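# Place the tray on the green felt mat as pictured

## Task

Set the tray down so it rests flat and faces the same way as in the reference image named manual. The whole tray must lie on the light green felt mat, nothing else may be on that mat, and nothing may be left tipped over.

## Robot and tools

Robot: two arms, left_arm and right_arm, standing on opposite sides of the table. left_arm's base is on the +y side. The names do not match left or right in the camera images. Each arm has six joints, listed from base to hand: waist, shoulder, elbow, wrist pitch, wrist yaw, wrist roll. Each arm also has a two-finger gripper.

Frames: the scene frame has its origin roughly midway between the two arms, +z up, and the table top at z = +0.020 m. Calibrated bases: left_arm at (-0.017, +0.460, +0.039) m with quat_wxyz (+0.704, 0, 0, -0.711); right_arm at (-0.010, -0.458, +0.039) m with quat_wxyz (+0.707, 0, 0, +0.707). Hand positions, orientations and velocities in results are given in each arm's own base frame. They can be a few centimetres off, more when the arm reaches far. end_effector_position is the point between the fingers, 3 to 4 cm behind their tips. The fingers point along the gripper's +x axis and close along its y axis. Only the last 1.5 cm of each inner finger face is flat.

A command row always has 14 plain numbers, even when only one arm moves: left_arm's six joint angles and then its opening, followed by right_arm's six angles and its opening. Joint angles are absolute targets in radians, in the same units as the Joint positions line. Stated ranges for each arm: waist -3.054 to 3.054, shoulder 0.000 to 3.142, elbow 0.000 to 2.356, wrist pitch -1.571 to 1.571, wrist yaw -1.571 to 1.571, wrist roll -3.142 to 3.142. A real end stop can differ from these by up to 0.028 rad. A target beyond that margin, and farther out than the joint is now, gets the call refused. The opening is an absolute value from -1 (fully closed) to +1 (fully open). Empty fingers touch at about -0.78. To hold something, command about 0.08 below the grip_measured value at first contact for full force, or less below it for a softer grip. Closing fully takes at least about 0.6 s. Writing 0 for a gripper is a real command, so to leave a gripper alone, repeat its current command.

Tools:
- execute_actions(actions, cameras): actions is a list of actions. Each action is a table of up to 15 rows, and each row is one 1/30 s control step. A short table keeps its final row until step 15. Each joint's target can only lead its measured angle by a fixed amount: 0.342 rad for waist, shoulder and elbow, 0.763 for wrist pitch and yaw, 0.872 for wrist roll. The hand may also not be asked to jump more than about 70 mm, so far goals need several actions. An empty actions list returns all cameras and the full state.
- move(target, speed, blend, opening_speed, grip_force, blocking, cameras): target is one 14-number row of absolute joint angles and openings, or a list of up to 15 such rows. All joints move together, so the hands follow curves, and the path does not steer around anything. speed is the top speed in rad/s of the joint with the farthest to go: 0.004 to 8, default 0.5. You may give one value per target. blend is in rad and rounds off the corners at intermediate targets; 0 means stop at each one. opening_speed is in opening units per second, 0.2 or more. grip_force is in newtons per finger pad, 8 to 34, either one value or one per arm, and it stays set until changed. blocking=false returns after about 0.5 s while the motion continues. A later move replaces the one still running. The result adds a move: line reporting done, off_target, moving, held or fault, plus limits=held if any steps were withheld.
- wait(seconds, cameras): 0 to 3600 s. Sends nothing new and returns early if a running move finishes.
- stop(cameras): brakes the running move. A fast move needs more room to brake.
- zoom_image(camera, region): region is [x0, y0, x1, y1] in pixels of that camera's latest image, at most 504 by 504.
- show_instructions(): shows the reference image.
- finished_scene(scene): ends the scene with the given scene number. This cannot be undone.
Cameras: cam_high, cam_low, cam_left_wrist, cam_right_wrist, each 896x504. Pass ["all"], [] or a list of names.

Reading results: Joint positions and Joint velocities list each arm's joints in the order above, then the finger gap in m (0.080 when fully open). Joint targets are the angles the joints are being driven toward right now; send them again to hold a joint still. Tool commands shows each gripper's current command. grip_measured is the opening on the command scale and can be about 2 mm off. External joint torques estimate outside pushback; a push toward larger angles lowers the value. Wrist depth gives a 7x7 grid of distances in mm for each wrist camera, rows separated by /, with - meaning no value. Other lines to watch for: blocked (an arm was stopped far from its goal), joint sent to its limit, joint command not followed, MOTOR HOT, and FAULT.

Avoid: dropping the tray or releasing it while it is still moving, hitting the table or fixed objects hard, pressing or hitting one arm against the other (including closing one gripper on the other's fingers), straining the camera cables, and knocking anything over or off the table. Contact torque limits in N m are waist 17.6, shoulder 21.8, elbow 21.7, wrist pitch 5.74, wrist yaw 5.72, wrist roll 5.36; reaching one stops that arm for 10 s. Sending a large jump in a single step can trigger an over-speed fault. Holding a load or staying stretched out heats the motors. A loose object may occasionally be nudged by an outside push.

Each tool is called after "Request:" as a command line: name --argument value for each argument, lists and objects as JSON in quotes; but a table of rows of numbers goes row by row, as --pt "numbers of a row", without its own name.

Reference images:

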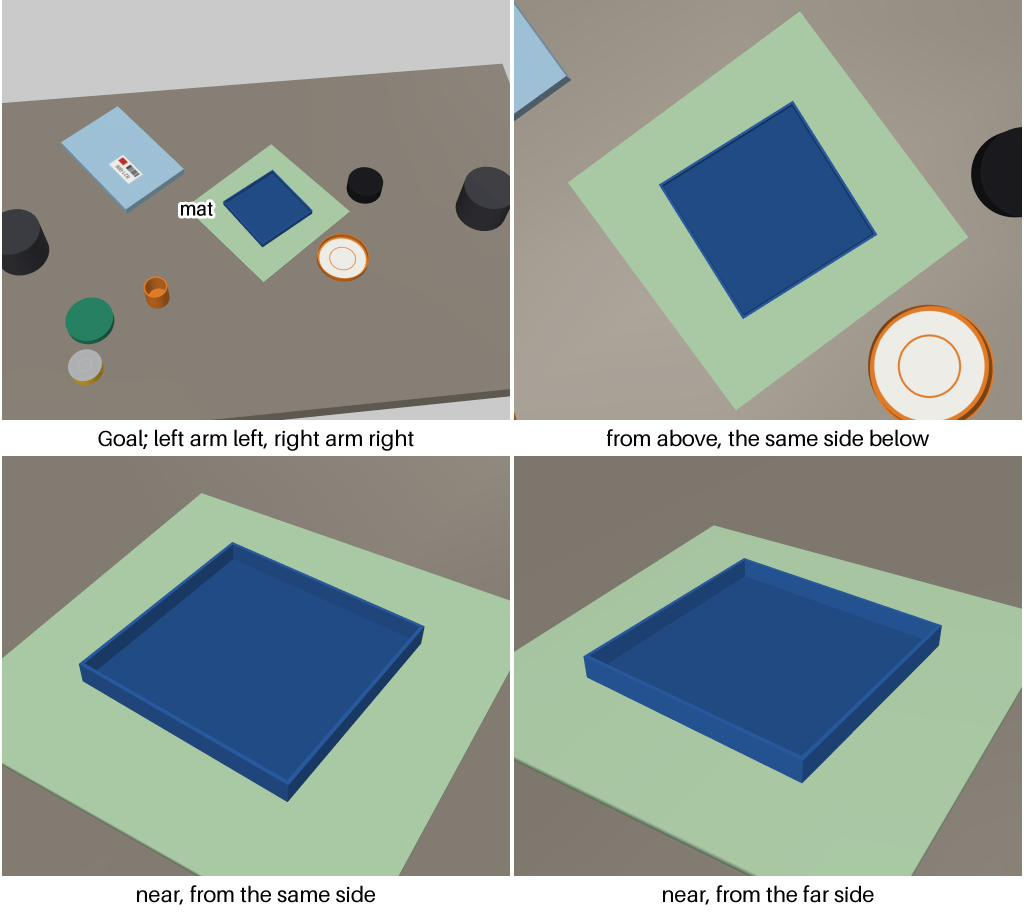

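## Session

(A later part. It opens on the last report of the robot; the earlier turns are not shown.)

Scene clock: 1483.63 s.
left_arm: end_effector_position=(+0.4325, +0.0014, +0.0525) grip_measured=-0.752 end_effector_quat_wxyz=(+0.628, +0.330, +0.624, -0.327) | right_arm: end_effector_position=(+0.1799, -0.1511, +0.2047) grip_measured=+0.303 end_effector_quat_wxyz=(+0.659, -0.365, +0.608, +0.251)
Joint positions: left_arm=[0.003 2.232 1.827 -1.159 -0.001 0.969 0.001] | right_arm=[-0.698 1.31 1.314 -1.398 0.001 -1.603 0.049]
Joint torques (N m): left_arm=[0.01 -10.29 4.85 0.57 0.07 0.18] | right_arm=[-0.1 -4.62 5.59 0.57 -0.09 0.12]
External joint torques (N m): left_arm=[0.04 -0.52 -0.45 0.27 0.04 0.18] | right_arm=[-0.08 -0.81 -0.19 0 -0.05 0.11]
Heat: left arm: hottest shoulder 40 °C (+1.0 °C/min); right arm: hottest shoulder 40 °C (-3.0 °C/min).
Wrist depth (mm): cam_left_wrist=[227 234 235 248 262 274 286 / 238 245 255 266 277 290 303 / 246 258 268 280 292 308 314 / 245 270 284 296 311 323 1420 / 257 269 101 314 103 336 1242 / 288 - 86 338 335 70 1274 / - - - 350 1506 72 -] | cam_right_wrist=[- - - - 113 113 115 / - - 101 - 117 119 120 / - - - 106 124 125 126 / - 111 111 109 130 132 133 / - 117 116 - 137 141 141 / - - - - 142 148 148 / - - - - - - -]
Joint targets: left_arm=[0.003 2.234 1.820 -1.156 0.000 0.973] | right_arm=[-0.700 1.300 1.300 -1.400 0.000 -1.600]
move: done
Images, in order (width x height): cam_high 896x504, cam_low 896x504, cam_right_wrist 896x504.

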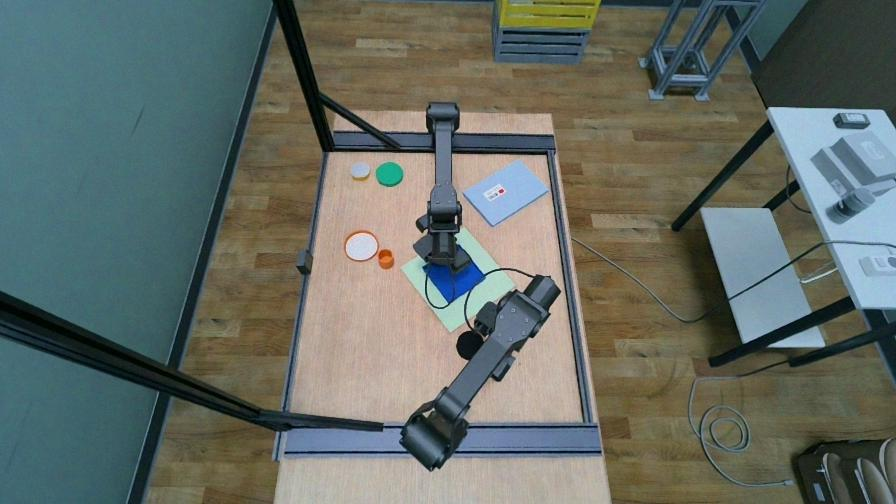

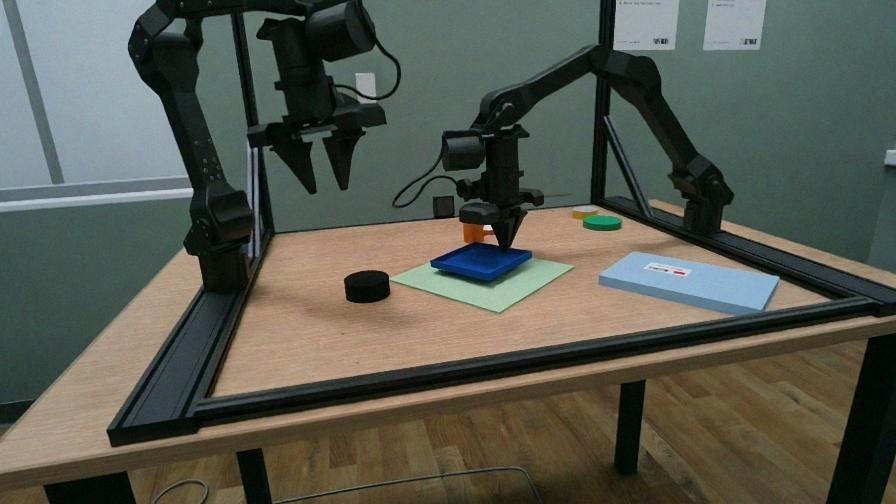

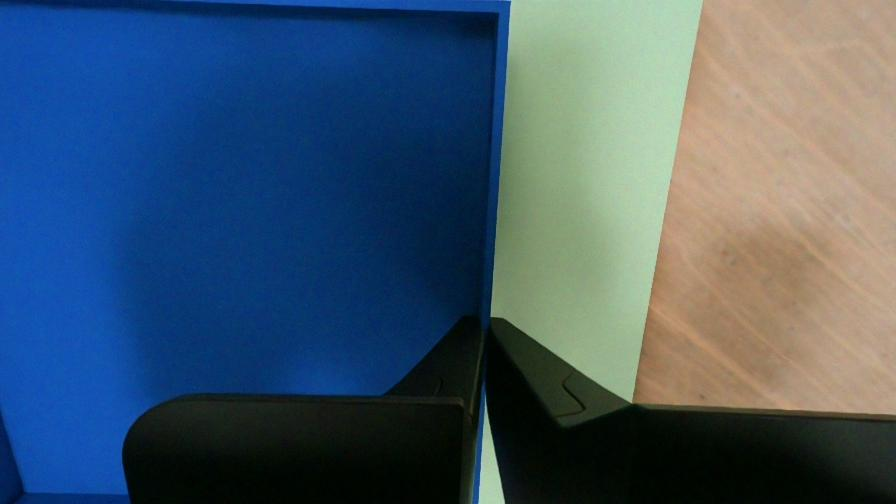

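Request:
move --pt "0.003 2.2444 1.788 -1.114 0 0.973 -1 -0.7 1.3 1.3 -1.4 0 -1.6 0.3" --pt "0.003 2.2475 1.779 -1.103 0 0.973 -1 -0.7 1.3 1.3 -1.4 0 -1.6 0.3" --speed '[0.1,0.04]' --cameras '["cam_right_wrist"]'

Scene clock: 1494.17 s.
left_arm: end_effector_position=(+0.4330, +0.0014, +0.0389) grip_measured=-0.752 end_effector_quat_wxyz=(+0.630, +0.331, +0.623, -0.326) | right_arm: end_effector_position=(+0.1799, -0.1511, +0.2047) grip_measured=+0.303 end_effector_quat_wxyz=(+0.659, -0.365, +0.608, +0.251)
Joint positions: left_arm=[0.003 2.241 1.787 -1.106 -0.001 0.969 0.001] | right_arm=[-0.698 1.31 1.314 -1.398 0.001 -1.603 0.049]
Joint torques (N m): left_arm=[0.01 -9.69 4.8 0.6 0.06 0.19] | right_arm=[-0.11 -4.57 5.6 0.59 -0.08 0.1]
External joint torques (N m): left_arm=[0.08 0 -0.42 0.3 0.03 0.19] | right_arm=[-0.11 -0.82 -0.19 -0.01 -0.03 0.09]
Heat: left arm: hottest shoulder 42 °C (+3.0 °C/min); right arm: hottest shoulder 40 °C (-2.0 °C/min).
Wrist depth (mm): cam_left_wrist=[227 234 234 248 262 273 286 / 238 245 255 266 277 290 303 / 245 258 269 281 293 308 315 / 245 272 284 298 311 324 1444 / 257 269 101 315 103 333 1236 / 288 - 86 337 339 70 1274 / - - 325 349 - 72 -] | cam_right_wrist=[- 96 96 96 - 101 102 / - - - - 105 106 108 / - - - - 109 111 113 / 111 - - - 115 119 119 / - 117 - - 120 125 125 / - - - - 80 131 132 / - - - - - - -]
Joint targets: left_arm=[0.003 2.247 1.779 -1.103 0.000 0.973] | right_arm=[-0.700 1.300 1.300 -1.400 0.000 -1.600]
move: done

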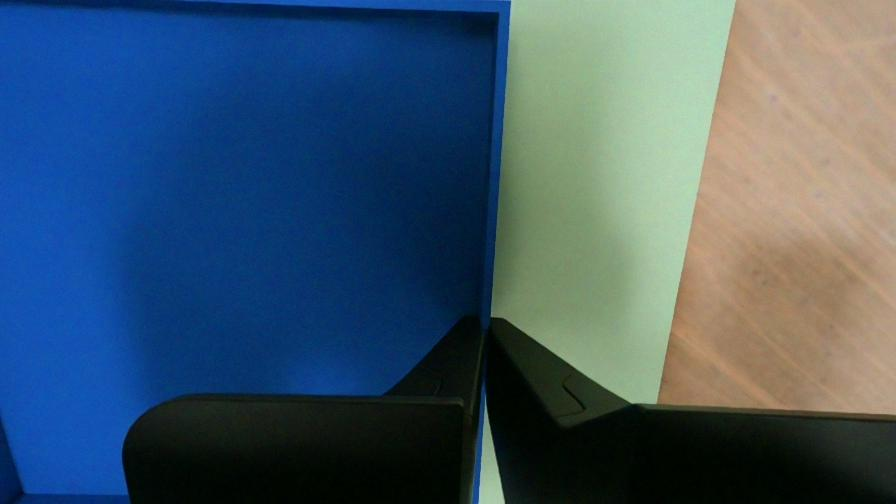

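Request:
move --pt "0.003 2.253 1.766 -1.083 0 0.973 -1 -0.7 1.3 1.3 -1.4 0 -1.6 0.3" --speed '[0.04]' --cameras '["cam_low"]'

Request:
zoom_image --camera "cam_low" --region '[380, 200, 600, 320]'

Scene clock: 1501.70 s.
left_arm: end_effector_position=(+0.4340, +0.0014, +0.0354) grip_measured=-0.752 end_effector_quat_wxyz=(+0.632, +0.332, +0.621, -0.325) | right_arm: end_effector_position=(+0.1799, -0.1511, +0.2047) grip_measured=+0.303 end_effector_quat_wxyz=(+0.659, -0.365, +0.608, +0.251)
Joint positions: left_arm=[0.003 2.243 1.776 -1.086 -0.001 0.969 0.001] | right_arm=[-0.698 1.31 1.314 -1.398 0.001 -1.603 0.049]
Joint torques (N m): left_arm=[0.03 -9.4 4.59 0.61 0.07 0.17] | right_arm=[-0.12 -4.71 5.52 0.6 -0.1 0.09]
External joint torques (N m): left_arm=[-0.02 0.37 -0.68 0.28 0.04 0.17] | right_arm=[-0.12 -0.95 -0.25 0.02 -0.06 0.08]
Heat: left arm: hottest shoulder 44 °C (+5.0 °C/min); right arm: hottest shoulder 40 °C (-2.0 °C/min).
Wrist depth (mm): cam_left_wrist=[227 234 234 248 263 274 286 / 238 245 255 265 277 290 303 / 246 258 269 281 293 307 317 / 245 271 284 296 311 325 1388 / 257 268 101 316 103 338 1230 / 288 - 86 338 338 70 1274 / - - 324 350 - 72 -] | cam_right_wrist=[- - 95 95 97 97 99 / - 99 - - 102 103 104 / - - - - 106 107 109 / - - - - 112 114 115 / - 116 115 114 118 122 121 / - - - - 80 126 128 / - - - - - - -]
Joint targets: left_arm=[0.003 2.253 1.766 -1.083 0.000 0.973] | right_arm=[-0.700 1.300 1.300 -1.400 0.000 -1.600]
move: done

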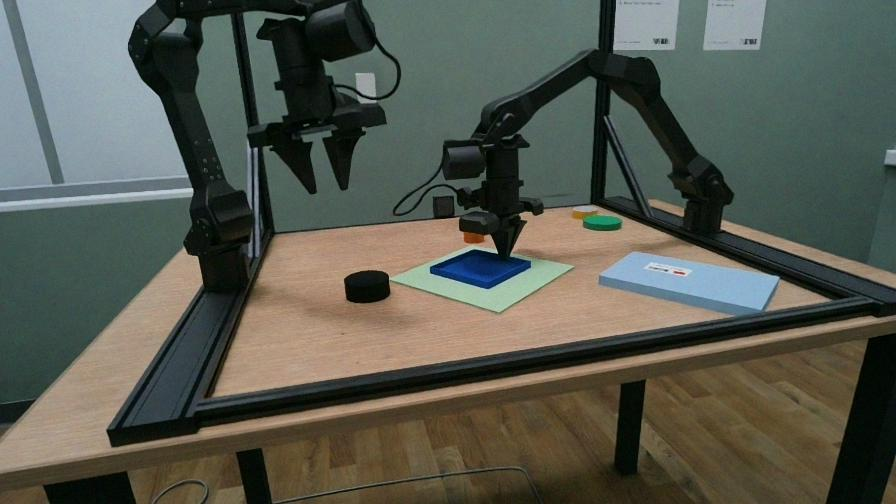

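Scaled by 2.291.

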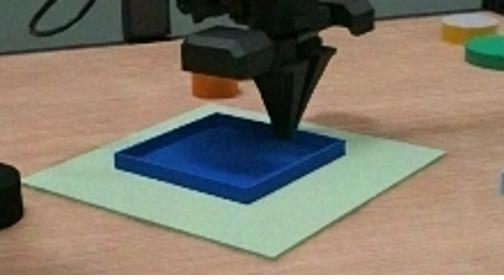

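Contacting. Release gently and retreat.

Request:
move --pt "0.003 2.253 1.766 -1.083 0 0.973 -0.2 -0.7 1.3 1.3 -1.4 0 -1.6 0.3" --pt "0.003 2.20 2.06 -1.43 0 0.973 -0.2 -0.7 1.3 1.3 -1.4 0 -1.6 0.3" --pt "-0.1 1.37 1.45 -1.53 0 0.5 -0.2 -0.7 1.3 1.3 -1.4 0 -1.6 0.3" --speed '[0.1,0.3,0.8]' --blend '[0,0.1,0]' --opening_speed 0.6 --cameras '["cam_high","cam_low"]'

Request:
zoom_image --camera "cam_high" --region '[320, 140, 560, 380]'

Request:
zoom_image --camera "cam_low" --region '[380, 190, 620, 320]'

Scene clock: 1514.30 s.
left_arm: end_effector_position=(+0.2343, -0.0226, +0.2254) grip_measured=-0.203 end_effector_quat_wxyz=(+0.716, +0.218, +0.632, -0.200) | right_arm: end_effector_position=(+0.1799, -0.1511, +0.2047) grip_measured=+0.303 end_effector_quat_wxyz=(+0.659, -0.365, +0.608, +0.251)
Joint positions: left_arm=[-0.097 1.379 1.458 -1.529 -0.001 0.504 0.026] | right_arm=[-0.698 1.31 1.314 -1.398 0.001 -1.603 0.049]
Joint torques (N m): left_arm=[-0.23 -5.44 4.89 0.53 0.05 -0.06] | right_arm=[-0.04 -4.64 5.57 0.58 -0.08 0.09]
External joint torques (N m): left_arm=[-0.24 -1.5 -0.42 0.03 0.03 -0.06] | right_arm=[-0.02 -0.91 -0.17 0.01 -0.03 0.08]
Heat: left arm: hottest shoulder 46 °C (+8.1 °C/min); right arm: hottest shoulder 39 °C (-2.0 °C/min).
Wrist depth (mm): cam_left_wrist=[227 234 235 248 263 274 286 / 238 245 255 266 277 290 303 / 248 258 269 280 292 307 314 / 245 270 284 296 312 324 1404 / 257 267 101 315 103 338 1242 / 290 - 86 337 334 70 1268 / - - 324 348 - 72 -] | cam_right_wrist=[302 299 294 292 288 284 281 / 315 308 304 303 296 294 290 / 327 321 317 312 308 301 294 / 339 332 326 323 318 319 309 / 352 352 325 332 327 326 319 / 361 - - 348 93 333 302 / - - - 361 84 - -]
Joint targets: left_arm=[-0.100 1.370 1.450 -1.530 0.000 0.500] | right_arm=[-0.700 1.300 1.300 -1.400 0.000 -1.600]
move: done

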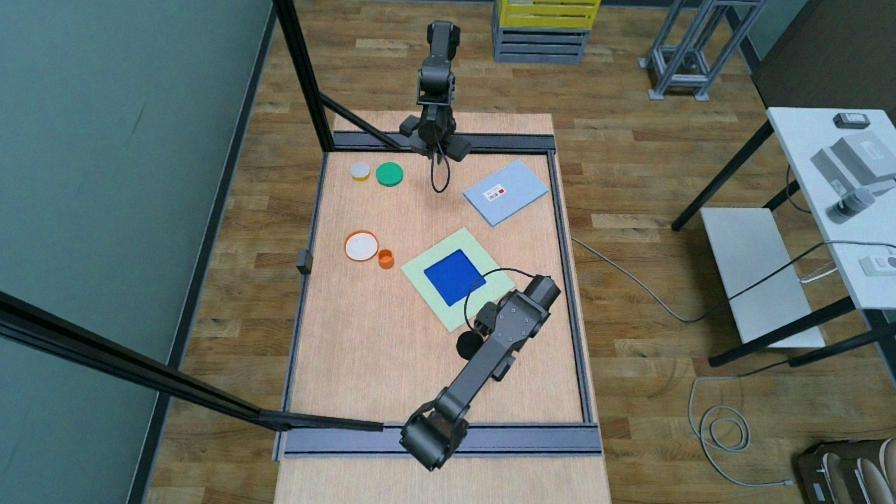

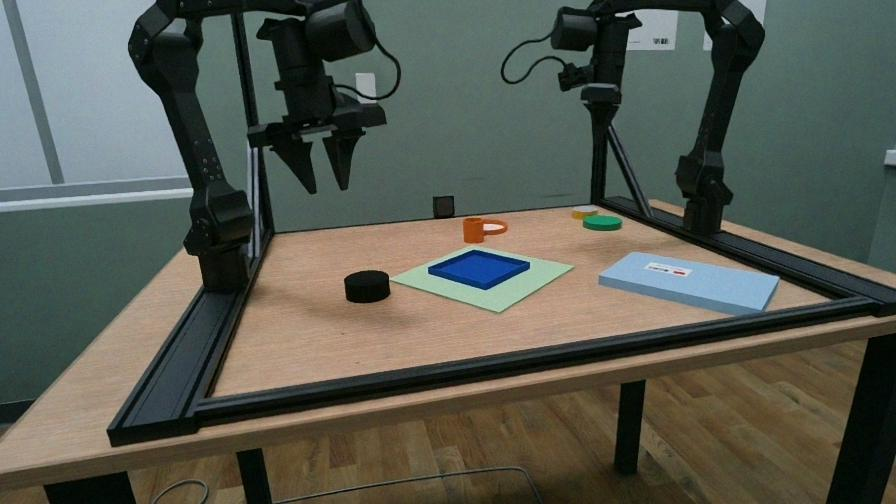

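Scaled by 2.100.

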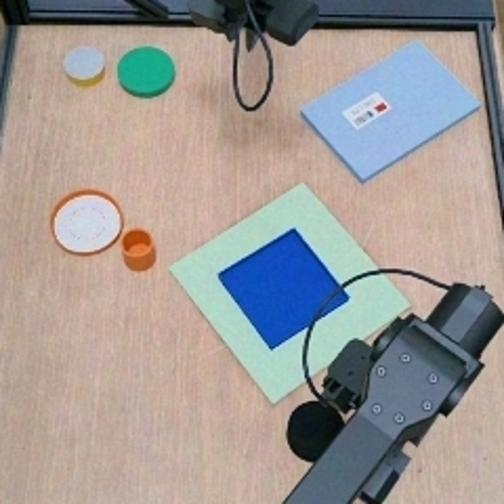

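Scaled by 2.100.

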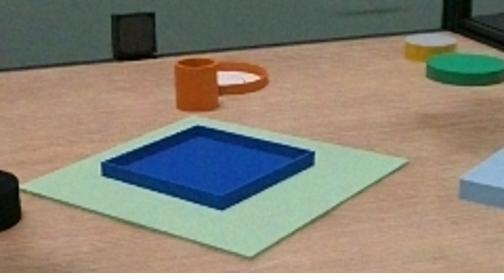

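Request:
finished_scene --scene 1

The scene is finished: the task was done.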